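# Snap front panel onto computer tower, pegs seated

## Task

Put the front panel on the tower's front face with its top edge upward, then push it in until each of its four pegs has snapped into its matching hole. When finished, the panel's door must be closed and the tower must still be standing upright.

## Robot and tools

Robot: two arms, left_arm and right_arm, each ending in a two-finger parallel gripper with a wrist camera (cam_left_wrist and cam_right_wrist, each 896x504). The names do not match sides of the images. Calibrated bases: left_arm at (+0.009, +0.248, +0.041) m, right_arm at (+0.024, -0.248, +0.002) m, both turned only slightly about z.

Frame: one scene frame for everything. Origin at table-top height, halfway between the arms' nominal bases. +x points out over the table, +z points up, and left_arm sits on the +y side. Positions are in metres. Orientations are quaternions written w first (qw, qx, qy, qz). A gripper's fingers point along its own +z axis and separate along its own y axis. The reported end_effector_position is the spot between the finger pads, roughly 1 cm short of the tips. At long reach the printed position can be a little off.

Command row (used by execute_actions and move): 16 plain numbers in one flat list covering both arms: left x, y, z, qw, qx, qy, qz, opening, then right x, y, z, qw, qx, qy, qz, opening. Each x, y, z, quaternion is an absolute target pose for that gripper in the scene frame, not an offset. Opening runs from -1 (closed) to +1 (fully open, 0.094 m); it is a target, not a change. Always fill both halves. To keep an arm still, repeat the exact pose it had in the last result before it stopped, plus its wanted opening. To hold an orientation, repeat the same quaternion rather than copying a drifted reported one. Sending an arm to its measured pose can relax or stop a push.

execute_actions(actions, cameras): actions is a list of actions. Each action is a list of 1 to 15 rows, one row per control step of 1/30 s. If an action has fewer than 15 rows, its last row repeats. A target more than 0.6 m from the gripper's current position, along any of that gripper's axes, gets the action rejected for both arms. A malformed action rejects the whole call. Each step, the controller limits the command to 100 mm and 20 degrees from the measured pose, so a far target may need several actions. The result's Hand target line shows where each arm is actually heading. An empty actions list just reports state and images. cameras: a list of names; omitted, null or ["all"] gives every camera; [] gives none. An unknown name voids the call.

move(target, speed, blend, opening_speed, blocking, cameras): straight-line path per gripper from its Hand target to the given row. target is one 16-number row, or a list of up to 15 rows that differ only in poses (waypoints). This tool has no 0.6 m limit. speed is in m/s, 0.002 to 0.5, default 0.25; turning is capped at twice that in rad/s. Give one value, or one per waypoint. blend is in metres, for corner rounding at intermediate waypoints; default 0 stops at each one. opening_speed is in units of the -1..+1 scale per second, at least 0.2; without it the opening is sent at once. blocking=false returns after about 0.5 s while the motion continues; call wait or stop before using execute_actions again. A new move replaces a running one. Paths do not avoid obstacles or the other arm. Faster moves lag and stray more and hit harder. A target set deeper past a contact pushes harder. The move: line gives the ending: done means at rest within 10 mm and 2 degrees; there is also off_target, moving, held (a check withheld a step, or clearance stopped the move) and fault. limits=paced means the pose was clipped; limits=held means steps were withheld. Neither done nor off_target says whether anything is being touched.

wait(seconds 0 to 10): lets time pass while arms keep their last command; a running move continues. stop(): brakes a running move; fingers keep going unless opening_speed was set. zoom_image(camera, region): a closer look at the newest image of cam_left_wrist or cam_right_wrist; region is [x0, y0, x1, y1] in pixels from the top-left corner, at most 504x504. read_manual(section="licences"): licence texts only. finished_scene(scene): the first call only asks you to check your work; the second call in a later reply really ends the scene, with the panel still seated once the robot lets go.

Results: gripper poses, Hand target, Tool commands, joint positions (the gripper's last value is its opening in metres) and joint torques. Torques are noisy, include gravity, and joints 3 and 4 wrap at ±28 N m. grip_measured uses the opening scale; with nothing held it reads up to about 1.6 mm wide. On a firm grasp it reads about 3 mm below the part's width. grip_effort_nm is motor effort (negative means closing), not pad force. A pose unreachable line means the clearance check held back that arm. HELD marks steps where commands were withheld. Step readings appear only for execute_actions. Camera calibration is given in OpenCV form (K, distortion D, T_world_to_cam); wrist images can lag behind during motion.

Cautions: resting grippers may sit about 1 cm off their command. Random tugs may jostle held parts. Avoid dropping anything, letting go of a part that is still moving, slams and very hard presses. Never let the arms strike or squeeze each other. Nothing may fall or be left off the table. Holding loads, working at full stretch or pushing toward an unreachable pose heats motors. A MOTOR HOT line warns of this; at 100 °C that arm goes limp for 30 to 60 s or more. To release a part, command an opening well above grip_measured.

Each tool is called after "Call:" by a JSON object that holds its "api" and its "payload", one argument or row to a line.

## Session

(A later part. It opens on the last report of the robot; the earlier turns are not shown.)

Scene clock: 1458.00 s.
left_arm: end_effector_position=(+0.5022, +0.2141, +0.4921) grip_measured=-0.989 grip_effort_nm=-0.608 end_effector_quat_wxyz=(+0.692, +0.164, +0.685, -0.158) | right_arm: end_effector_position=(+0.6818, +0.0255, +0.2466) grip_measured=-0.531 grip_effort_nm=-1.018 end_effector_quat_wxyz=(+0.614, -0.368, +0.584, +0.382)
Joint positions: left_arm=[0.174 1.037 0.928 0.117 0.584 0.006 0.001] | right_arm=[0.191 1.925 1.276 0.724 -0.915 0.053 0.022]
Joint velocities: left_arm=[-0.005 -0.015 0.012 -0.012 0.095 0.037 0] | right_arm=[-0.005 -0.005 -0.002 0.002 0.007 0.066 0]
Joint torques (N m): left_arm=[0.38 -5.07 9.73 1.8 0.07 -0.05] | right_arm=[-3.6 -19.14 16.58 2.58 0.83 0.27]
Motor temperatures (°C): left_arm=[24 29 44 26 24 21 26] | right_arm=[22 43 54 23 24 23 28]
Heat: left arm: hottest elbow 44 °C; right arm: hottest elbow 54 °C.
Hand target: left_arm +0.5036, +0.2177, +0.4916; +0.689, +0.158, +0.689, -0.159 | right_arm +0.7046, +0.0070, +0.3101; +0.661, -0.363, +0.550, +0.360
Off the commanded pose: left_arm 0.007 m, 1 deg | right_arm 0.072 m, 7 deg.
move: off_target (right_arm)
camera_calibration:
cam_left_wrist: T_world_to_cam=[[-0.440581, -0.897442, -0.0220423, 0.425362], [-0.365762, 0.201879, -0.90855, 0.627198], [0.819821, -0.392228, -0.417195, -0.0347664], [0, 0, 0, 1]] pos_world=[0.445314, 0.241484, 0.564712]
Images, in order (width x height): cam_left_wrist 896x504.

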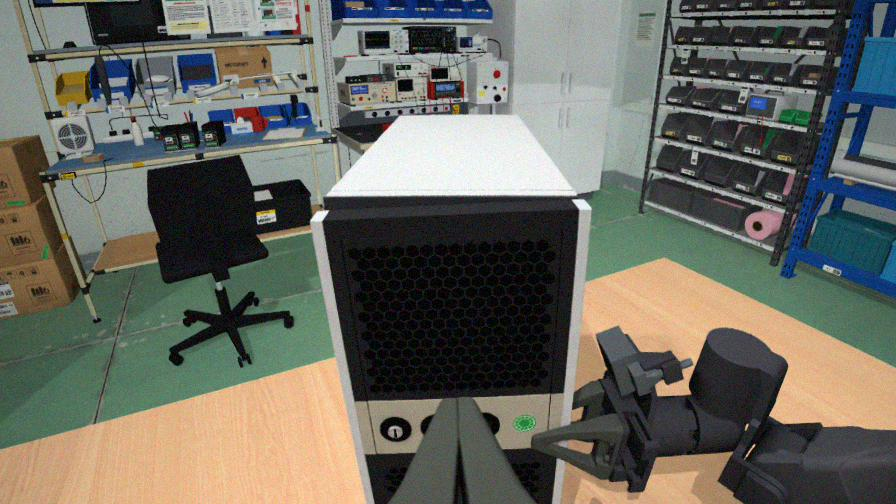

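Call:
{"api": "move", "payload": {
  "target": [0.50,0.22,0.49,0.689,0.159,0.689,-0.159,-1,0.704,0.014,0.305,0.6733,-0.3543,0.5362,0.3652,-0.95],
  "speed": 0.02,
  "cameras": ["cam_left_wrist"]
}}

Call:
{"api": "zoom_image", "payload": {
  "camera": "cam_left_wrist",
  "region": [250, 100, 650, 325]
}}

Scene clock: 1475.37 s.
left_arm: end_effector_position=(+0.5017, +0.2168, +0.4900) grip_measured=-0.989 grip_effort_nm=-0.608 end_effector_quat_wxyz=(+0.690, +0.164, +0.687, -0.158) | right_arm: end_effector_position=(+0.6829, +0.0255, +0.2486) grip_measured=-0.532 grip_effort_nm=-1.013 end_effector_quat_wxyz=(+0.627, -0.360, +0.570, +0.390)
Joint positions: left_arm=[0.182 1.037 0.924 0.117 0.592 0.006 0.001] | right_arm=[0.191 1.947 1.276 0.821 -0.912 0.11 0.022]
Joint velocities: left_arm=[0.005 0.005 0.012 0.007 0.081 -0.022 0.001] | right_arm=[-0.024 -0.005 0.007 0.012 0.022 0.022 -0.001]
Joint torques (N m): left_arm=[0.67 -6.01 9.21 1.8 0.08 -0.02] | right_arm=[-2.78 -19.43 14.15 2.73 1.59 0.11]
Motor temperatures (°C): left_arm=[24 28 43 26 24 21 26] | right_arm=[22 42 56 23 25 23 28]
Heat: left arm: hottest elbow 43 °C; right arm: hottest elbow 56 °C.
Hand target: left_arm +0.4999, +0.2199, +0.4902; +0.689, +0.159, +0.689, -0.159 | right_arm +0.6989, +0.0126, +0.3054; +0.674, -0.353, +0.536, +0.367
Off the commanded pose: left_arm 0.004 m, 1 deg | right_arm 0.061 m, 7 deg.
move: off_target (right_arm)
camera_calibration:
cam_left_wrist: T_world_to_cam=[[-0.441003, -0.897283, -0.0199769, 0.426618], [-0.369126, 0.201619, -0.907246, 0.625641], [0.818084, -0.392724, -0.420125, -0.0317858], [0, 0, 0, 1]] pos_world=[0.445084, 0.244172, 0.562779]
Images, in order (width x height): cam_left_wrist 896x504.

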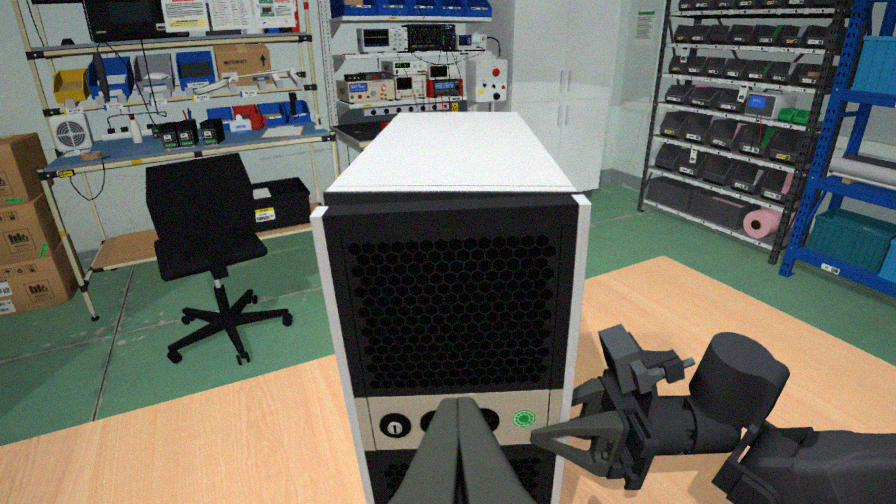

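Scaled by 1.260 from the camera's 896x504 image, which has a finer 1280x720 frame.

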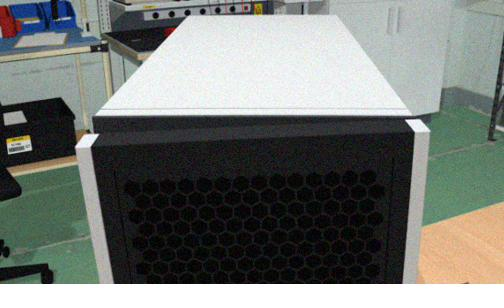

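Call:
{"api": "move", "payload": {
  "target": [0.69,0.38,0.54,0.57,0.39,0.57,-0.44,-1,0.704,0.014,0.305,0.6733,-0.3543,0.5362,0.3652,-0.95],
  "speed": 0.2,
  "cameras": ["cam_left_wrist"]
}}

Call:
{"api": "zoom_image", "payload": {
  "camera": "cam_left_wrist",
  "region": [300, 150, 700, 375]
}}

Scene clock: 1490.43 s.
left_arm: end_effector_position=(+0.6815, +0.3759, +0.5370) grip_measured=-0.989 grip_effort_nm=-0.608 end_effector_quat_wxyz=(+0.589, +0.358, +0.609, -0.392) | right_arm: end_effector_position=(+0.6830, +0.0254, +0.2485) grip_measured=-0.532 grip_effort_nm=-1.013 end_effector_quat_wxyz=(+0.628, -0.360, +0.569, +0.390)
Joint positions: left_arm=[0.492 1.893 1.925 0.177 1.561 -0.266 0.001] | right_arm=[0.191 1.948 1.276 0.823 -0.912 0.112 0.022]
Joint velocities: left_arm=[-0.005 -0.024 0.012 -0.027 0.022 -0.022 -0.001] | right_arm=[-0.015 -0.005 -0.012 -0.002 -0.007 0.007 -0.002]
Joint torques (N m): left_arm=[0.15 -15.38 12.23 1.29 -0.09 -0.11] | right_arm=[-2.61 -19.66 13.96 2.99 1.56 0.12]
Motor temperatures (°C): left_arm=[24 28 43 26 24 21 26] | right_arm=[22 42 56 23 26 23 28]
Heat: left arm: hottest elbow 43 °C; right arm: hottest elbow 56 °C.
Hand target: left_arm +0.6892, +0.3822, +0.5391; +0.589, +0.357, +0.609, -0.392 | right_arm +0.6990, +0.0125, +0.3048; +0.673, -0.354, +0.536, +0.367
Off the commanded pose: left_arm 0.010 m, 8 deg | right_arm 0.061 m, 7 deg.
joint sent to its limit (left arm) — joint 5 (wrist yaw), upper limit. The joint targets are off in orientation, not in position.
move: off_target (left_arm, right_arm)
camera_calibration:
cam_left_wrist: T_world_to_cam=[[-0.897581, -0.438476, 0.0456887, 0.753059], [-0.22227, 0.360609, -0.905846, 0.542055], [0.380716, -0.823225, -0.421136, 0.363778], [0, 0, 0, 1]] pos_world=[0.657917, 0.4342, 0.609812]
Images, in order (width x height): cam_left_wrist 896x504.

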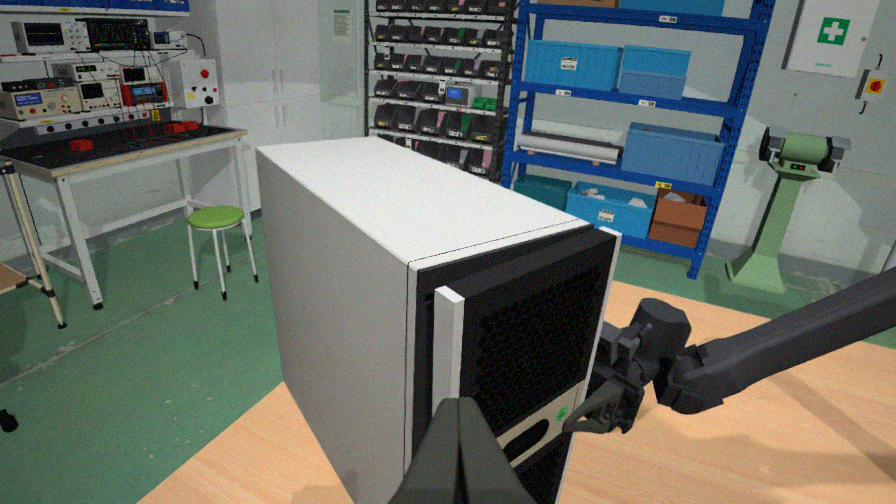

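Scaled by 1.260 from the camera's 896x504 image, which has a finer 1280x720 frame.

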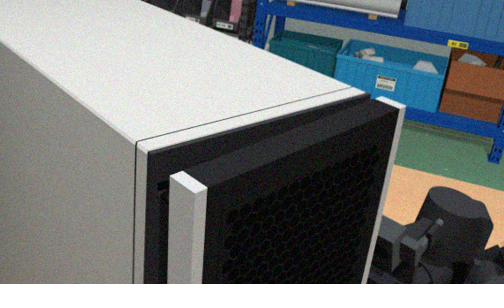

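Call:
{"api": "move", "payload": {
  "target": [0.50,0.22,0.49,0.689,0.159,0.689,-0.159,-1,0.684,0.026,0.300,0.6733,-0.3543,0.5362,0.3652,-0.95],
  "speed": 0.03,
  "cameras": ["cam_left_wrist"]
}}

Call:
{"api": "zoom_image", "payload": {
  "camera": "cam_left_wrist",
  "region": [250, 100, 650, 325]
}}

Scene clock: 1505.57 s.
left_arm: end_effector_position=(+0.5222, +0.2377, +0.4894) grip_measured=-0.989 grip_effort_nm=-0.608 end_effector_quat_wxyz=(+0.672, +0.174, +0.695, -0.186) | right_arm: end_effector_position=(+0.6827, +0.0263, +0.2471) grip_measured=-0.532 grip_effort_nm=-1.018 end_effector_quat_wxyz=(+0.635, -0.353, +0.570, +0.384)
Joint positions: left_arm=[0.253 1.119 1 0.084 0.719 -0.002 0.001] | right_arm=[0.197 1.948 1.264 0.845 -0.883 0.114 0.022]
Joint velocities: left_arm=[-0.015 -0.005 -0.007 -0.007 0.007 -0.022 0] | right_arm=[-0.015 -0.015 -0.007 -0.002 0.037 -0.051 0]
Joint torques (N m): left_arm=[-0.26 -6.95 9.16 2.3 -0.09 0.13] | right_arm=[-1.03 -21.3 10.56 2.58 1.36 0.01]
Motor temperatures (°C): left_arm=[24 29 42 26 24 21 26] | right_arm=[22 42 55 23 27 23 28]
Heat: left arm: hottest elbow 42 °C; right arm: hottest elbow 55 °C.
Hand target: left_arm +0.5192, +0.2340, +0.4951; +0.679, +0.183, +0.688, -0.181 | right_arm +0.6834, +0.0241, +0.2998; +0.673, -0.354, +0.536, +0.367
Off the commanded pose: left_arm 0.028 m, 4 deg | right_arm 0.053 m, 6 deg.
move: off_target (left_arm, right_arm; path cut at 10 s)
camera_calibration:
cam_left_wrist: T_world_to_cam=[[-0.491326, -0.87087, 0.0135598, 0.458088], [-0.395229, 0.209052, -0.894478, 0.634068], [0.77614, -0.444839, -0.446906, 0.0067851], [0, 0, 0, 1]] pos_world=[0.470406, 0.2694, 0.56398]
Images, in order (width x height): cam_left_wrist 896x504.

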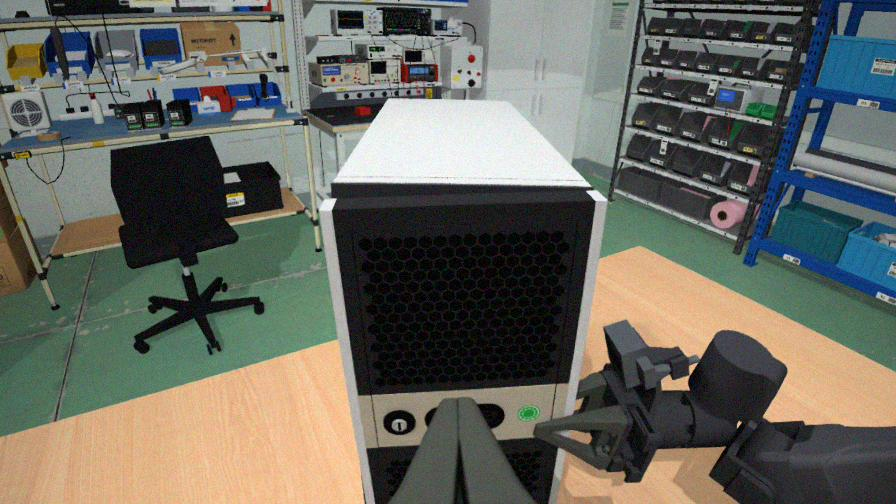

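Scaled by 1.260 from the camera's 896x504 image, which has a finer 1280x720 frame.

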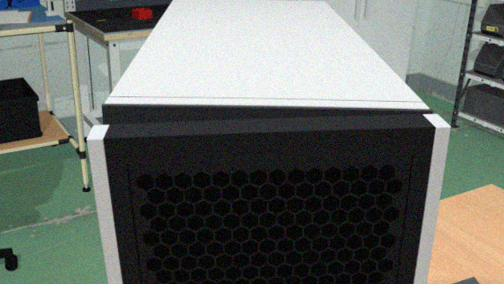

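Call:
{"api": "move", "payload": {
  "target": [0.50,0.22,0.49,0.689,0.159,0.689,-0.159,-1,0.667,0.036,0.300,0.6733,-0.3543,0.5362,0.3652,-0.95],
  "speed": 0.03,
  "cameras": ["cam_left_wrist"]
}}

Call:
{"api": "zoom_image", "payload": {
  "camera": "cam_left_wrist",
  "region": [250, 100, 650, 325]
}}

Scene clock: 1514.47 s.
left_arm: end_effector_position=(+0.5033, +0.2232, +0.4835) grip_measured=-0.989 grip_effort_nm=-0.613 end_effector_quat_wxyz=(+0.681, +0.154, +0.697, -0.161) | right_arm: end_effector_position=(+0.6748, +0.0305, +0.2481) grip_measured=-0.533 grip_effort_nm=-1.018 end_effector_quat_wxyz=(+0.641, -0.340, +0.576, +0.377)
Joint positions: left_arm=[0.196 1.041 0.926 0.091 0.596 -0.002 0.001] | right_arm=[0.213 1.925 1.227 0.856 -0.835 0.115 0.022]
Joint velocities: left_arm=[-0.015 0.015 0.007 -0.012 -0.081 -0.037 0.002] | right_arm=[-0.005 -0.005 -0.012 0.017 0.066 0.037 -0.001]
Joint torques (N m): left_arm=[-0.62 -6.3 9.24 2.58 -0.11 0.07] | right_arm=[-0.26 -21.71 9.46 2.51 0.38 -0.08]
Motor temperatures (°C): left_arm=[24 28 42 26 24 21 26] | right_arm=[22 43 54 23 26 23 28]
Heat: left arm: hottest elbow 42 °C; right arm: hottest elbow 54 °C.
Hand target: left_arm +0.5001, +0.2197, +0.4902; +0.689, +0.159, +0.689, -0.158 | right_arm +0.6662, +0.0356, +0.2989; +0.673, -0.354, +0.536, +0.366
Off the commanded pose: left_arm 0.008 m, 1 deg | right_arm 0.053 m, 6 deg.
move: off_target (right_arm)
camera_calibration:
cam_left_wrist: T_world_to_cam=[[-0.431934, -0.901898, 0.00359162, 0.418044], [-0.399195, 0.187607, -0.897467, 0.632627], [0.80875, -0.38908, -0.441067, -0.0192402], [0, 0, 0, 1]] pos_world=[0.448669, 0.250862, 0.557774]
Images, in order (width x height): cam_left_wrist 896x504.

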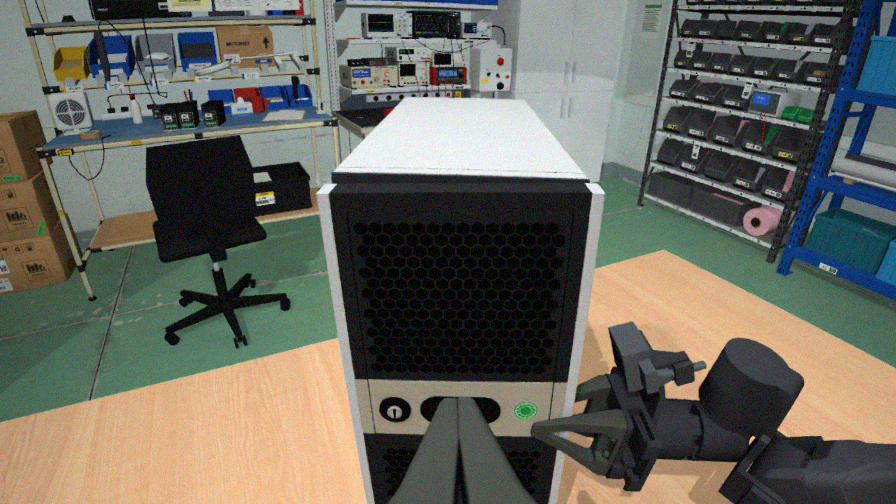

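Scaled by 1.260 from the camera's 896x504 image, which has a finer 1280x720 frame.

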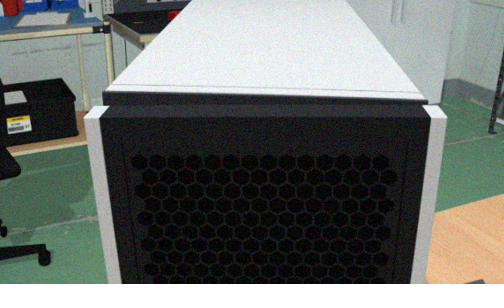

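Call:
{"api": "move", "payload": {
  "target": [0.50,0.22,0.49,0.689,0.159,0.689,-0.159,-1,0.669,0.040,0.297,0.6831,-0.3485,0.5245,0.3702,-0.95],
  "speed": 0.03,
  "cameras": ["cam_left_wrist"]
}}

Call:
{"api": "zoom_image", "payload": {
  "camera": "cam_left_wrist",
  "region": [250, 100, 650, 325]
}}

Scene clock: 1525.23 s.
left_arm: end_effector_position=(+0.5032, +0.2233, +0.4834) grip_measured=-0.989 grip_effort_nm=-0.613 end_effector_quat_wxyz=(+0.682, +0.154, +0.697, -0.161) | right_arm: end_effector_position=(+0.6720, +0.0336, +0.2604) grip_measured=-0.533 grip_effort_nm=-1.018 end_effector_quat_wxyz=(+0.660, -0.342, +0.555, +0.374)
Joint positions: left_arm=[0.196 1.041 0.925 0.094 0.595 -0.002 0.001] | right_arm=[0.22 1.925 1.227 0.922 -0.825 0.13 0.022]
Joint velocities: left_arm=[0.005 -0.034 0.002 -0.007 -0.037 0.051 -0.001] | right_arm=[-0.005 -0.005 -0.007 0.002 0.007 0.022 0.001]
Joint torques (N m): left_arm=[-0.32 -5.83 9.22 2.63 -0.09 0.05] | right_arm=[-0.21 -19.19 10.11 2.76 0.5 0.03]
Motor temperatures (°C): left_arm=[24 28 41 26 24 21 26] | right_arm=[22 43 54 23 26 23 28]
Heat: left arm: hottest elbow 41 °C; right arm: hottest elbow 54 °C.
Hand target: left_arm +0.5001, +0.2200, +0.4901; +0.689, +0.159, +0.689, -0.159 | right_arm +0.6683, +0.0395, +0.2967; +0.683, -0.348, +0.524, +0.371
Off the commanded pose: left_arm 0.008 m, 1 deg | right_arm 0.037 m, 5 deg.
move: off_target (right_arm)
camera_calibration:
cam_left_wrist: T_world_to_cam=[[-0.431594, -0.902063, 0.00294458, 0.418264], [-0.398251, 0.187613, -0.897885, 0.632168], [0.809396, -0.388694, -0.440221, -0.0201106], [0, 0, 0, 1]] pos_world=[0.448559, 0.25088, 0.557529]
Images, in order (width x height): cam_left_wrist 896x504.

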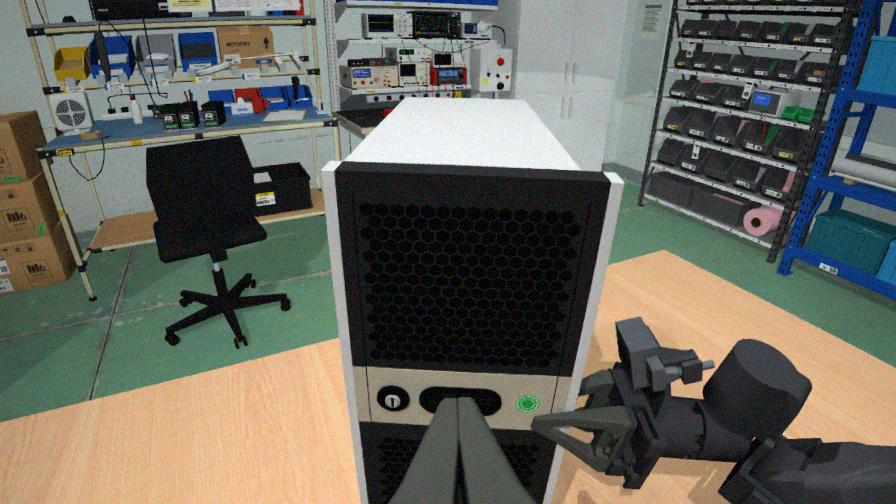

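Scaled by 1.260 from the camera's 896x504 image, which has a finer 1280x720 frame.

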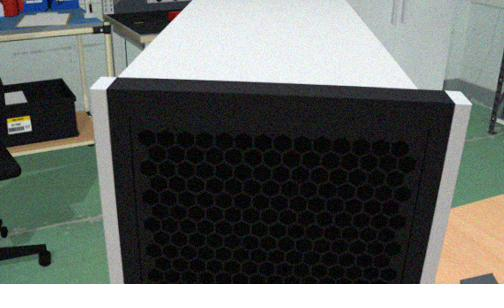

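Call:
{"api": "move", "payload": {
  "target": [0.50,0.22,0.49,0.689,0.159,0.689,-0.159,-1,0.669,0.0395,0.290,0.6733,-0.3543,0.5362,0.3652,-0.95],
  "speed": 0.03,
  "cameras": ["cam_left_wrist"]
}}

Call:
{"api": "zoom_image", "payload": {
  "camera": "cam_left_wrist",
  "region": [250, 100, 650, 325]
}}

Scene clock: 1539.77 s.
left_arm: end_effector_position=(+0.5032, +0.2233, +0.4831) grip_measured=-0.989 grip_effort_nm=-0.608 end_effector_quat_wxyz=(+0.682, +0.154, +0.697, -0.161) | right_arm: end_effector_position=(+0.6731, +0.0338, +0.2557) grip_measured=-0.533 grip_effort_nm=-1.018 end_effector_quat_wxyz=(+0.653, -0.341, +0.563, +0.374)
Joint positions: left_arm=[0.196 1.041 0.925 0.094 0.595 -0.002 0.001] | right_arm=[0.22 1.925 1.227 0.897 -0.824 0.121 0.022]
Joint velocities: left_arm=[-0.015 0.005 0.002 -0.007 0.051 0.037 0.001] | right_arm=[0.005 -0.005 0.002 -0.007 -0.037 -0.037 0.001]
Joint torques (N m): left_arm=[-0.62 -5.77 9.14 2.58 -0.05 0.05] | right_arm=[-0.73 -19.9 9.66 1.57 0.21 -0.17]
Motor temperatures (°C): left_arm=[24 28 41 26 24 21 26] | right_arm=[22 43 54 23 25 23 28]
Heat: left arm: hottest elbow 41 °C; right arm: hottest elbow 54 °C.
Hand target: left_arm +0.5001, +0.2200, +0.4900; +0.689, +0.159, +0.689, -0.159 | right_arm +0.6685, +0.0392, +0.2896; +0.674, -0.354, +0.536, +0.366
Off the commanded pose: left_arm 0.008 m, 1 deg | right_arm 0.035 m, 4 deg.
move: off_target (right_arm)
camera_calibration:
cam_left_wrist: T_world_to_cam=[[-0.431593, -0.902063, 0.00315777, 0.41815], [-0.39859, 0.187563, -0.897745, 0.632071], [0.80923, -0.388719, -0.440504, -0.0199704], [0, 0, 0, 1]] pos_world=[0.448569, 0.250882, 0.557321]
Images, in order (width x height): cam_left_wrist 896x504.

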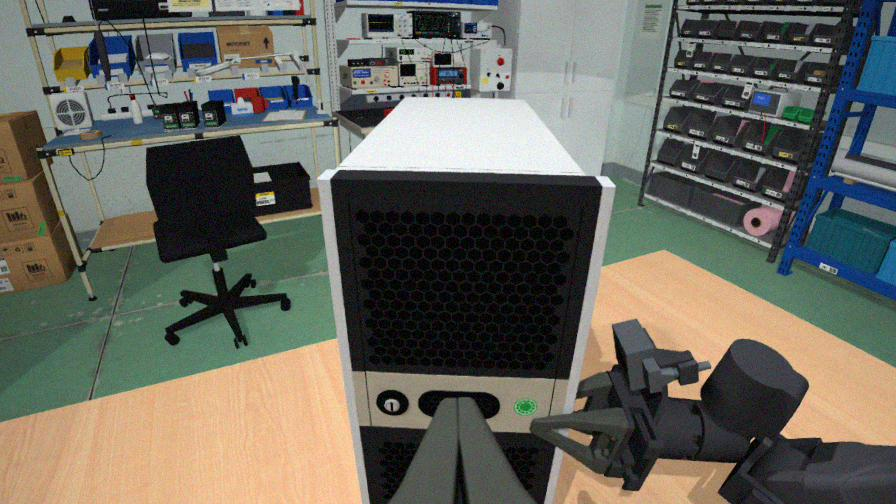

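Scaled by 1.260 from the camera's 896x504 image, which has a finer 1280x720 frame.

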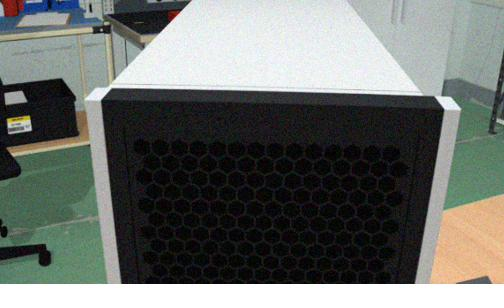

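Call:
{"api": "move", "payload": {
  "target": [0.50,0.22,0.49,0.689,0.159,0.689,-0.159,-1,0.668,0.037,0.280,0.6695,-0.3566,0.5402,0.3635,-0.95],
  "speed": 0.03,
  "cameras": ["cam_left_wrist"]
}}

Call:
{"api": "zoom_image", "payload": {
  "camera": "cam_left_wrist",
  "region": [250, 100, 650, 325]
}}

Scene clock: 1545.43 s.
left_arm: end_effector_position=(+0.5032, +0.2233, +0.4831) grip_measured=-0.989 grip_effort_nm=-0.608 end_effector_quat_wxyz=(+0.682, +0.154, +0.697, -0.161) | right_arm: end_effector_position=(+0.6708, +0.0338, +0.2517) grip_measured=-0.533 grip_effort_nm=-1.018 end_effector_quat_wxyz=(+0.652, -0.345, +0.563, +0.372)
Joint positions: left_arm=[0.196 1.041 0.925 0.094 0.595 -0.002 0.001] | right_arm=[0.22 1.925 1.219 0.896 -0.829 0.11 0.022]
Joint velocities: left_arm=[-0.015 -0.015 -0.002 -0.012 -0.066 -0.007 0] | right_arm=[0.005 -0.015 0.002 0.007 -0.081 0.007 -0.001]
Joint torques (N m): left_arm=[-0.32 -6.18 9.29 2.63 -0.06 0.04] | right_arm=[-0.38 -19.37 9.32 1.63 0.11 -0.22]
Motor temperatures (°C): left_arm=[24 28 42 26 24 21 26] | right_arm=[22 43 53 23 25 23 28]
Heat: left arm: hottest elbow 42 °C; right arm: hottest elbow 53 °C.
Hand target: left_arm +0.5001, +0.2200, +0.4901; +0.689, +0.159, +0.689, -0.159 | right_arm +0.6677, +0.0369, +0.2798; +0.670, -0.356, +0.540, +0.364
Off the commanded pose: left_arm 0.008 m, 1 deg | right_arm 0.029 m, 4 deg.
move: off_target (right_arm)
camera_calibration:
cam_left_wrist: T_world_to_cam=[[-0.431593, -0.902063, 0.00315777, 0.41815], [-0.39859, 0.187563, -0.897745, 0.632071], [0.80923, -0.388719, -0.440504, -0.0199704], [0, 0, 0, 1]] pos_world=[0.448569, 0.250882, 0.557321]
Images, in order (width x height): cam_left_wrist 896x504.

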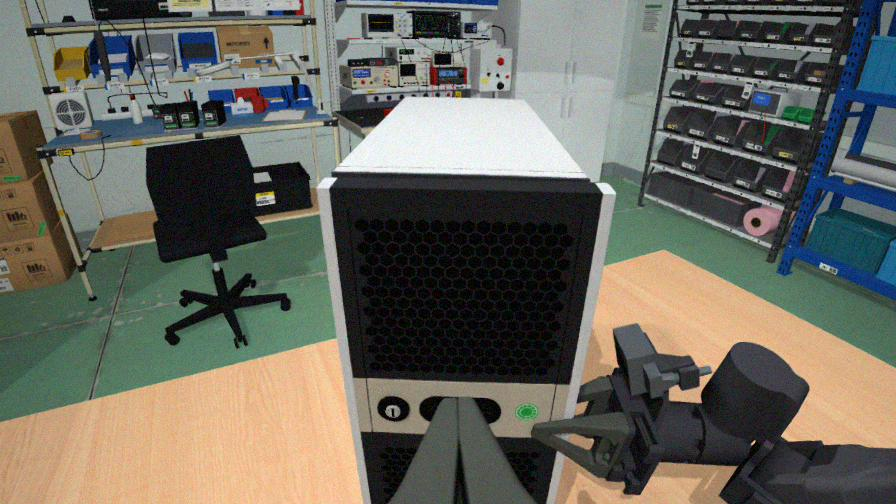

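Scaled by 1.260 from the camera's 896x504 image, which has a finer 1280x720 frame.

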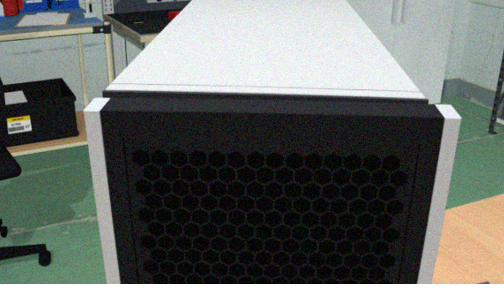

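Call:
{"api": "move", "payload": {
  "target": [0.50,0.22,0.49,0.689,0.159,0.689,-0.159,-1,0.676,0.044,0.274,0.6695,-0.3566,0.5402,0.3635,-0.95],
  "speed": 0.03,
  "cameras": ["cam_left_wrist"]
}}

Call:
{"api": "zoom_image", "payload": {
  "camera": "cam_left_wrist",
  "region": [250, 100, 650, 325]
}}

Scene clock: 1554.97 s.
left_arm: end_effector_position=(+0.5032, +0.2233, +0.4831) grip_measured=-0.989 grip_effort_nm=-0.618 end_effector_quat_wxyz=(+0.682, +0.154, +0.697, -0.161) | right_arm: end_effector_position=(+0.6724, +0.0353, +0.2394) grip_measured=-0.533 grip_effort_nm=-1.013 end_effector_quat_wxyz=(+0.647, -0.344, +0.569, +0.373)
Joint positions: left_arm=[0.196 1.041 0.925 0.094 0.595 -0.002 0.001] | right_arm=[0.222 1.943 1.218 0.896 -0.827 0.107 0.022]
Joint velocities: left_arm=[-0.005 -0.005 0.007 -0.012 0.007 0.066 -0.001] | right_arm=[-0.005 -0.015 -0.002 0.002 -0.037 0.007 0]
Joint torques (N m): left_arm=[-0.15 -6.12 9.14 2.73 -0.05 0.04] | right_arm=[-0.79 -19.14 11.49 1.65 0.33 -0.17]
Motor temperatures (°C): left_arm=[24 28 42 26 24 21 26] | right_arm=[22 43 52 23 25 23 28]
Heat: left arm: hottest elbow 42 °C; right arm: hottest elbow 52 °C.
Hand target: left_arm +0.5001, +0.2200, +0.4900; +0.689, +0.159, +0.689, -0.159 | right_arm +0.6745, +0.0434, +0.2740; +0.670, -0.356, +0.540, +0.364
Off the commanded pose: left_arm 0.008 m, 1 deg | right_arm 0.036 m, 5 deg.
move: off_target (right_arm)
camera_calibration:
cam_left_wrist: T_world_to_cam=[[-0.431593, -0.902063, 0.00315777, 0.41815], [-0.39859, 0.187563, -0.897745, 0.632071], [0.80923, -0.388719, -0.440504, -0.0199704], [0, 0, 0, 1]] pos_world=[0.448569, 0.250882, 0.557321]
Images, in order (width x height): cam_left_wrist 896x504.

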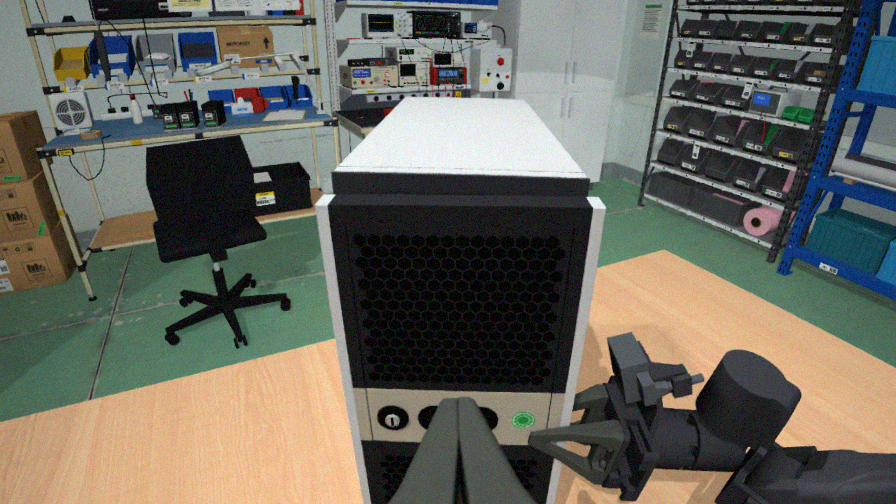

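Scaled by 1.260 from the camera's 896x504 image, which has a finer 1280x720 frame.

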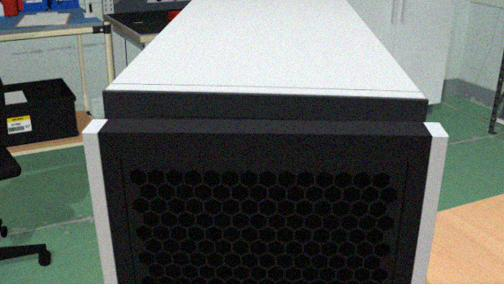

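Call:
{"api": "move", "payload": {
  "target": [0.50,0.22,0.49,0.689,0.159,0.689,-0.159,-1,0.690,0.0365,0.298,0.6695,-0.3566,0.5402,0.3635,-0.95],
  "speed": 0.03,
  "cameras": ["cam_left_wrist"]
}}

Call:
{"api": "zoom_image", "payload": {
  "camera": "cam_left_wrist",
  "region": [250, 100, 650, 325]
}}

Scene clock: 1562.30 s.
left_arm: end_effector_position=(+0.5032, +0.2233, +0.4831) grip_measured=-0.989 grip_effort_nm=-0.608 end_effector_quat_wxyz=(+0.682, +0.154, +0.697, -0.161) | right_arm: end_effector_position=(+0.6753, +0.0373, +0.2357) grip_measured=-0.533 grip_effort_nm=-1.018 end_effector_quat_wxyz=(+0.632, -0.344, +0.582, +0.380)
Joint positions: left_arm=[0.196 1.041 0.925 0.094 0.595 -0.002 0.001] | right_arm=[0.222 1.943 1.232 0.842 -0.838 0.106 0.022]
Joint velocities: left_arm=[-0.015 -0.005 0.007 0.012 -0.022 0.081 0] | right_arm=[-0.005 -0.005 -0.012 -0.012 0.007 0.007 -0.001]
Joint torques (N m): left_arm=[-0.44 -6.18 9.28 2.62 -0.04 0.05] | right_arm=[-2.08 -20.6 14.52 1.47 0.09 -0.11]
Motor temperatures (°C): left_arm=[24 28 42 26 24 21 26] | right_arm=[22 43 51 22 25 23 28]
Heat: left arm: hottest elbow 42 °C; right arm: hottest elbow 51 °C.
Hand target: left_arm +0.5001, +0.2200, +0.4900; +0.689, +0.159, +0.689, -0.159 | right_arm +0.6853, +0.0351, +0.2976; +0.670, -0.356, +0.540, +0.364
Off the commanded pose: left_arm 0.008 m, 1 deg | right_arm 0.064 m, 7 deg.
move: off_target (right_arm)
camera_calibration:
cam_left_wrist: T_world_to_cam=[[-0.431593, -0.902063, 0.00315777, 0.41815], [-0.39859, 0.187563, -0.897745, 0.632071], [0.80923, -0.388719, -0.440504, -0.0199704], [0, 0, 0, 1]] pos_world=[0.448569, 0.250882, 0.557321]
Images, in order (width x height): cam_left_wrist 896x504.

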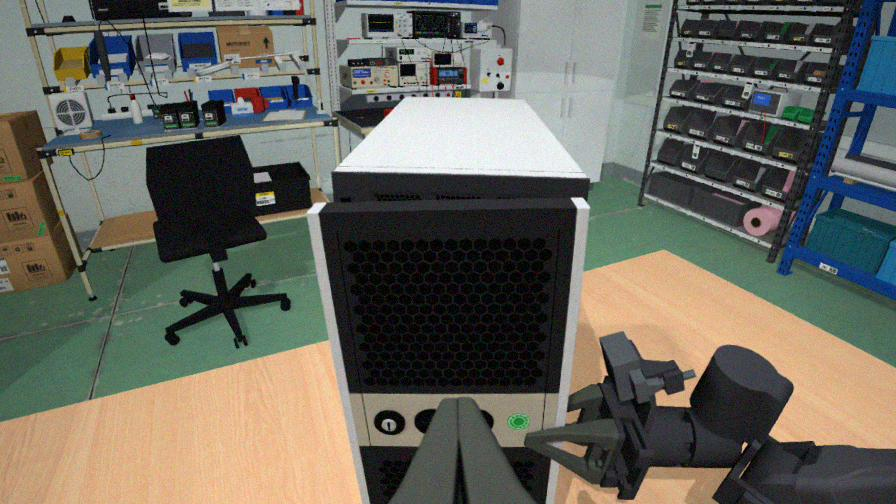

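Scaled by 1.260 from the camera's 896x504 image, which has a finer 1280x720 frame.

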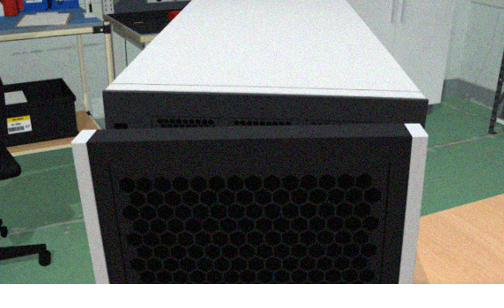

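Call:
{"api": "move", "payload": {
  "target": [0.50,0.22,0.49,0.689,0.159,0.689,-0.159,-1,0.690,0.0335,0.300,0.6785,-0.3512,0.5306,0.3680,-0.95],
  "speed": 0.03,
  "cameras": ["cam_left_wrist"]
}}

Call:
{"api": "zoom_image", "payload": {
  "camera": "cam_left_wrist",
  "region": [250, 100, 650, 325]
}}

Scene clock: 1571.43 s.
left_arm: end_effector_position=(+0.5032, +0.2233, +0.4831) grip_measured=-0.989 grip_effort_nm=-0.598 end_effector_quat_wxyz=(+0.682, +0.154, +0.697, -0.161) | right_arm: end_effector_position=(+0.6746, +0.0372, +0.2410) grip_measured=-0.533 grip_effort_nm=-1.013 end_effector_quat_wxyz=(+0.639, -0.344, +0.574, +0.381)
Joint positions: left_arm=[0.196 1.041 0.925 0.094 0.595 -0.002 0.001] | right_arm=[0.222 1.943 1.233 0.869 -0.838 0.117 0.022]
Joint velocities: left_arm=[0.005 -0.015 0.012 -0.007 -0.007 -0.037 0] | right_arm=[-0.005 -0.005 -0.007 -0.017 -0.066 0.037 0]
Joint torques (N m): left_arm=[-0.44 -6.12 9.22 2.69 -0.05 0.06] | right_arm=[-2.49 -18.96 14.39 2.48 0.11 0.1]
Motor temperatures (°C): left_arm=[24 28 42 26 24 21 26] | right_arm=[22 44 53 22 25 23 28]
Heat: left arm: hottest elbow 42 °C; right arm: hottest elbow 53 °C.
Hand target: left_arm +0.5001, +0.2200, +0.4900; +0.689, +0.159, +0.689, -0.159 | right_arm +0.6855, +0.0322, +0.2997; +0.678, -0.351, +0.530, +0.369
Off the commanded pose: left_arm 0.008 m, 1 deg | right_arm 0.061 m, 7 deg.
move: off_target (right_arm)
camera_calibration:
cam_left_wrist: T_world_to_cam=[[-0.431593, -0.902063, 0.00315777, 0.41815], [-0.39859, 0.187563, -0.897745, 0.632071], [0.80923, -0.388719, -0.440504, -0.0199704], [0, 0, 0, 1]] pos_world=[0.448569, 0.250882, 0.557321]
Images, in order (width x height): cam_left_wrist 896x504.

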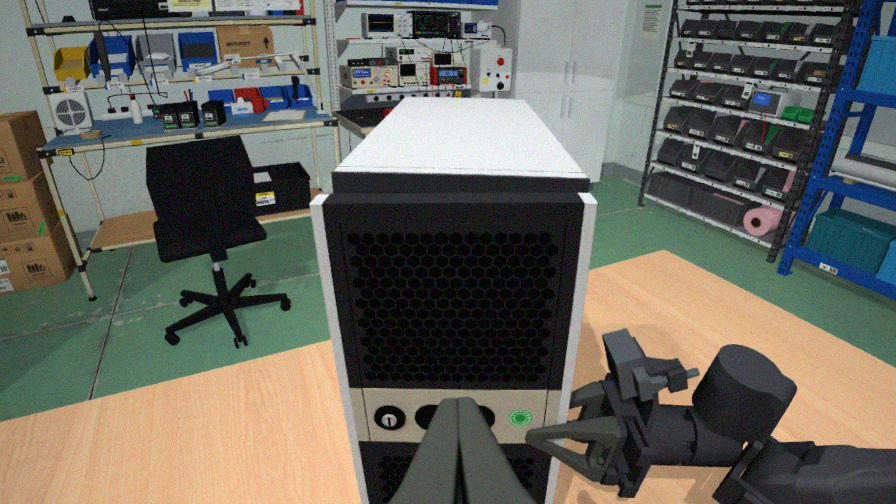

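Scaled by 1.260 from the camera's 896x504 image, which has a finer 1280x720 frame.

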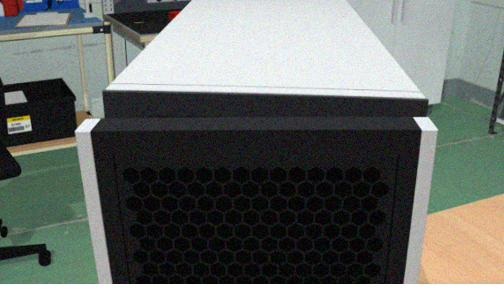

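Call:
{"api": "move", "payload": {
  "target": [0.50,0.22,0.49,0.689,0.159,0.689,-0.159,-1,0.695,0.0245,0.304,0.6836,-0.3478,0.5254,0.3708,-0.95],
  "speed": 0.03,
  "cameras": ["cam_left_wrist"]
}}

Call:
{"api": "zoom_image", "payload": {
  "camera": "cam_left_wrist",
  "region": [250, 100, 650, 325]
}}

Scene clock: 1584.73 s.
left_arm: end_effector_position=(+0.5032, +0.2233, +0.4831) grip_measured=-0.989 grip_effort_nm=-0.613 end_effector_quat_wxyz=(+0.682, +0.154, +0.697, -0.161) | right_arm: end_effector_position=(+0.6765, +0.0305, +0.2488) grip_measured=-0.533 grip_effort_nm=-1.018 end_effector_quat_wxyz=(+0.644, -0.343, +0.565, +0.384)
Joint positions: left_arm=[0.196 1.041 0.925 0.094 0.595 -0.002 0.001] | right_arm=[0.21 1.943 1.239 0.896 -0.853 0.138 0.022]
Joint velocities: left_arm=[-0.005 0.005 0.002 0.002 -0.007 0.066 0.001] | right_arm=[-0.005 -0.005 0.007 0.007 0.081 0.037 0.001]
Joint torques (N m): left_arm=[-0.15 -6.07 9.14 2.65 -0.05 0.04] | right_arm=[-2.26 -18.73 14.93 2.65 0.27 0.12]
Motor temperatures (°C): left_arm=[24 28 42 26 24 21 26] | right_arm=[22 44 55 23 25 23 28]
Heat: left arm: hottest elbow 42 °C; right arm: hottest elbow 55 °C.
Hand target: left_arm +0.5001, +0.2200, +0.4900; +0.689, +0.159, +0.689, -0.159 | right_arm +0.6903, +0.0231, +0.3039; +0.683, -0.347, +0.525, +0.371
Off the commanded pose: left_arm 0.008 m, 1 deg | right_arm 0.059 m, 7 deg.
move: off_target (right_arm)
camera_calibration:
cam_left_wrist: T_world_to_cam=[[-0.431593, -0.902063, 0.00315777, 0.41815], [-0.39859, 0.187563, -0.897745, 0.632071], [0.80923, -0.388719, -0.440504, -0.0199704], [0, 0, 0, 1]] pos_world=[0.448569, 0.250882, 0.557321]
Images, in order (width x height): cam_left_wrist 896x504.

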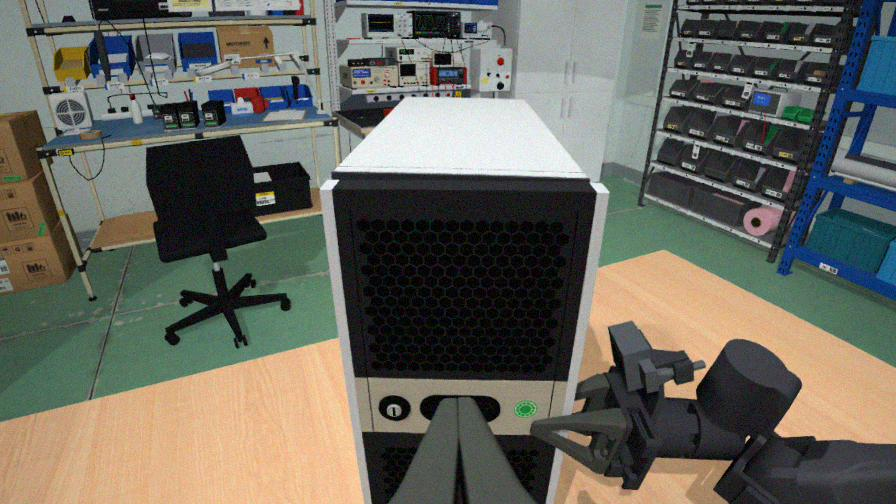

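Scaled by 1.260 from the camera's 896x504 image, which has a finer 1280x720 frame.

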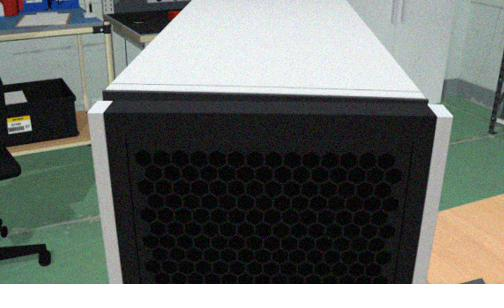

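Call:
{"api": "move", "payload": {
  "target": [0.50,0.22,0.49,0.689,0.159,0.689,-0.159,-1,0.704,0.023,0.298,0.6836,-0.3478,0.5254,0.3708,-0.95],
  "speed": 0.03,
  "cameras": ["cam_left_wrist"]
}}

Call:
{"api": "zoom_image", "payload": {
  "camera": "cam_left_wrist",
  "region": [250, 100, 650, 325]
}}

Scene clock: 1591.83 s.
left_arm: end_effector_position=(+0.5032, +0.2233, +0.4831) grip_measured=-0.989 grip_effort_nm=-0.603 end_effector_quat_wxyz=(+0.682, +0.154, +0.697, -0.161) | right_arm: end_effector_position=(+0.6838, +0.0328, +0.2463) grip_measured=-0.533 grip_effort_nm=-1.013 end_effector_quat_wxyz=(+0.643, -0.343, +0.563, +0.389)
Joint positions: left_arm=[0.196 1.041 0.925 0.094 0.595 -0.002 0.001] | right_arm=[0.209 1.968 1.268 0.903 -0.861 0.152 0.022]
Joint velocities: left_arm=[-0.005 -0.015 0.007 -0.002 -0.007 -0.037 -0.001] | right_arm=[-0.005 -0.005 0.002 0.002 0.022 -0.066 0.001]
Joint torques (N m): left_arm=[-0.62 -6.12 9.22 2.58 -0.06 0.04] | right_arm=[-2.55 -19.14 14.72 2.44 0.42 0.03]
Motor temperatures (°C): left_arm=[24 28 42 26 24 21 26] | right_arm=[22 44 56 23 25 23 28]
Heat: left arm: hottest elbow 42 °C; right arm: hottest elbow 56 °C.
Hand target: left_arm +0.5001, +0.2200, +0.4900; +0.689, +0.159, +0.689, -0.159 | right_arm +0.6995, +0.0218, +0.2977; +0.683, -0.347, +0.525, +0.371
Off the commanded pose: left_arm 0.008 m, 1 deg | right_arm 0.056 m, 7 deg.
move: off_target (right_arm)
camera_calibration:
cam_left_wrist: T_world_to_cam=[[-0.431593, -0.902063, 0.00315777, 0.41815], [-0.39859, 0.187563, -0.897745, 0.632071], [0.80923, -0.388719, -0.440504, -0.0199704], [0, 0, 0, 1]] pos_world=[0.448569, 0.250882, 0.557321]
Images, in order (width x height): cam_left_wrist 896x504.

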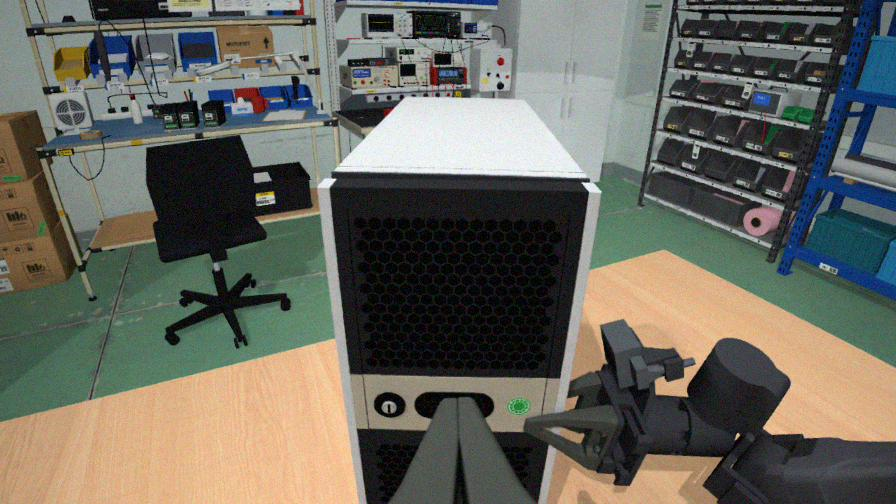

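Scaled by 1.260 from the camera's 896x504 image, which has a finer 1280x720 frame.

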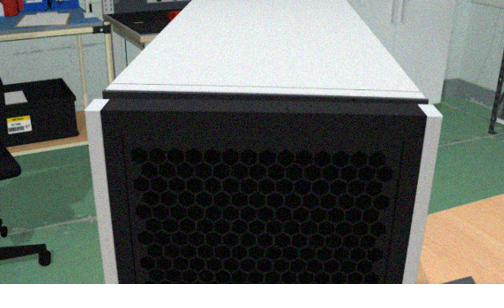

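Call:
{"api": "move", "payload": {
  "target": [0.50,0.22,0.49,0.689,0.159,0.689,-0.159,-1,0.715,0.015,0.298,0.6836,-0.3478,0.5254,0.3708,-0.95],
  "speed": 0.03,
  "cameras": ["cam_left_wrist"]
}}

Call:
{"api": "zoom_image", "payload": {
  "camera": "cam_left_wrist",
  "region": [250, 100, 650, 325]
}}

Call:
{"api": "move", "payload": {
  "target": [0.65,0.2,0.65,0.42,0.077,0.885,-0.183,-1,0.715,0.015,0.298,0.6836,-0.3478,0.5254,0.3708,-0.95],
  "speed": 0.2,
  "cameras": ["cam_left_wrist"]
}}

Call:
{"api": "zoom_image", "payload": {
  "camera": "cam_left_wrist",
  "region": [250, 180, 650, 405]
}}

Scene clock: 1600.10 s.
left_arm: end_effector_position=(+0.5032, +0.2233, +0.4831) grip_measured=-0.989 grip_effort_nm=-0.608 end_effector_quat_wxyz=(+0.682, +0.154, +0.697, -0.161) | right_arm: end_effector_position=(+0.6840, +0.0324, +0.2464) grip_measured=-0.533 grip_effort_nm=-1.018 end_effector_quat_wxyz=(+0.639, -0.349, +0.559, +0.396)
Joint positions: left_arm=[0.196 1.041 0.925 0.094 0.595 -0.002 0.001] | right_arm=[0.205 1.974 1.278 0.903 -0.886 0.157 0.022]
Joint velocities: left_arm=[0.005 0.005 -0.012 0.007 0.037 -0.007 0] | right_arm=[0.015 -0.005 0.012 0.007 -0.095 -0.007 0]
Joint torques (N m): left_arm=[-0.5 -6.18 9.21 2.56 -0.08 0.06] | right_arm=[-3.19 -18.2 16.36 2.3 0.81 0.07]
Motor temperatures (°C): left_arm=[24 28 42 26 24 21 26] | right_arm=[22 42 55 23 25 23 28]
Heat: left arm: hottest elbow 42 °C; right arm: hottest elbow 55 °C.
Hand target: left_arm +0.5001, +0.2200, +0.4900; +0.689, +0.159, +0.689, -0.159 | right_arm +0.7085, +0.0131, +0.2982; +0.683, -0.347, +0.525, +0.371
Off the commanded pose: left_arm 0.008 m, 1 deg | right_arm 0.063 m, 7 deg.
move: off_target (right_arm)
camera_calibration:
cam_left_wrist: T_world_to_cam=[[-0.431593, -0.902063, 0.00315777, 0.41815], [-0.39859, 0.187563, -0.897745, 0.632071], [0.80923, -0.388719, -0.440504, -0.0199704], [0, 0, 0, 1]] pos_world=[0.448569, 0.250882, 0.557321]
Images, in order (width x height): cam_left_wrist 896x504.

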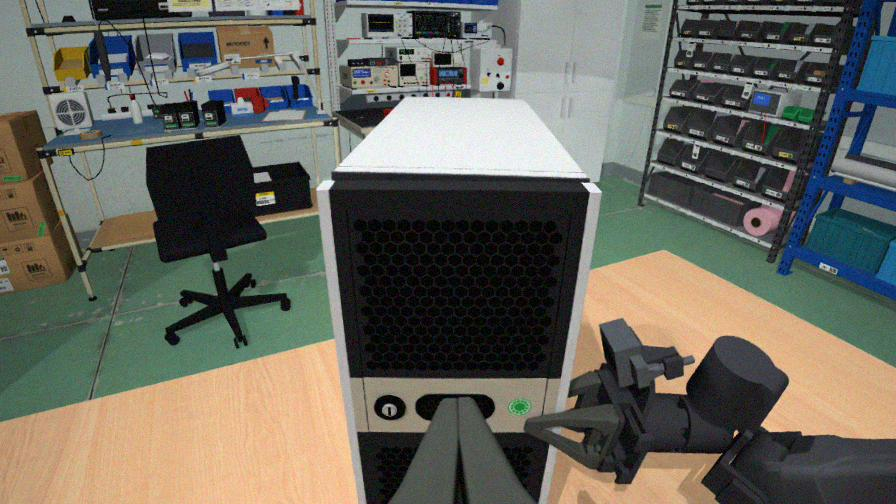

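Scaled by 1.260 from the camera's 896x504 image, which has a finer 1280x720 frame.

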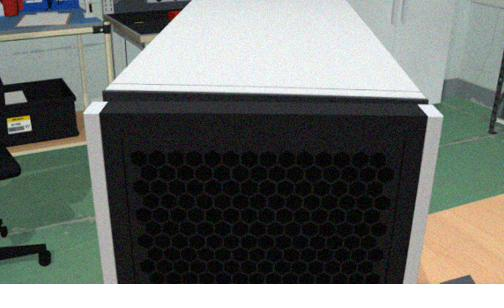

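Scene clock: 1603.40 s.
left_arm: end_effector_position=(+0.6488, +0.2051, +0.6517) grip_measured=-0.989 grip_effort_nm=-0.613 end_effector_quat_wxyz=(+0.421, +0.073, +0.885, -0.186) | right_arm: end_effector_position=(+0.6840, +0.0322, +0.2465) grip_measured=-0.533 grip_effort_nm=-1.018 end_effector_quat_wxyz=(+0.639, -0.349, +0.559, +0.396)
Joint positions: left_arm=[0.097 1.928 2.814 -1.576 0.437 0.003 0.001] | right_arm=[0.204 1.974 1.278 0.905 -0.887 0.159 0.022]
Joint velocities: left_arm=[-0.005 0.005 0.002 0.007 0.007 0.007 0] | right_arm=[-0.024 -0.015 -0.017 -0.007 -0.022 -0.022 0.001]
Joint torques (N m): left_arm=[-0.44 -12.75 8.92 1.54 0.12 0.12] | right_arm=[-3.43 -17.9 16.27 2.13 0.8 0.02]
Motor temperatures (°C): left_arm=[24 28 42 26 24 21 26] | right_arm=[22 42 56 23 25 23 28]
Heat: left arm: hottest elbow 42 °C; right arm: hottest elbow 56 °C.
Hand target: left_arm +0.6544, +0.2015, +0.6494; +0.422, +0.081, +0.884, -0.183 | right_arm +0.7086, +0.0127, +0.2981; +0.683, -0.347, +0.525, +0.371
Off the commanded pose: left_arm 0.005 m, 1 deg | right_arm 0.063 m, 7 deg.
move: off_target (right_arm)
camera_calibration:
cam_left_wrist: T_world_to_cam=[[-0.290407, -0.921657, 0.257319, 0.210825], [-0.876985, 0.148765, -0.45691, 0.875918], [0.382834, -0.358354, -0.851481, 0.467632], [0, 0, 0, 1]] pos_world=[0.650366, 0.23158, 0.744147]
Images, in order (width x height): cam_left_wrist 896x504.

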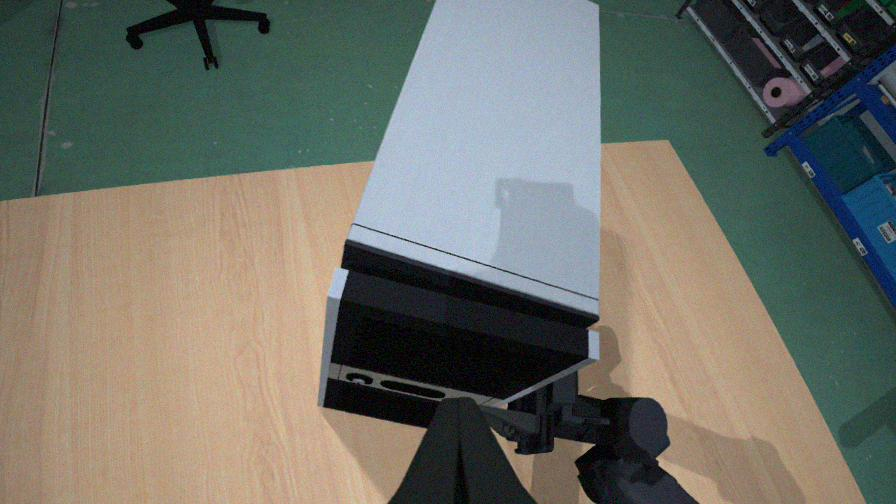

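Scaled by 1.260 from the camera's 896x504 image, which has a finer 1280x720 frame.

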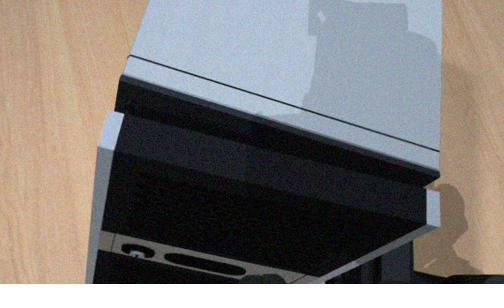

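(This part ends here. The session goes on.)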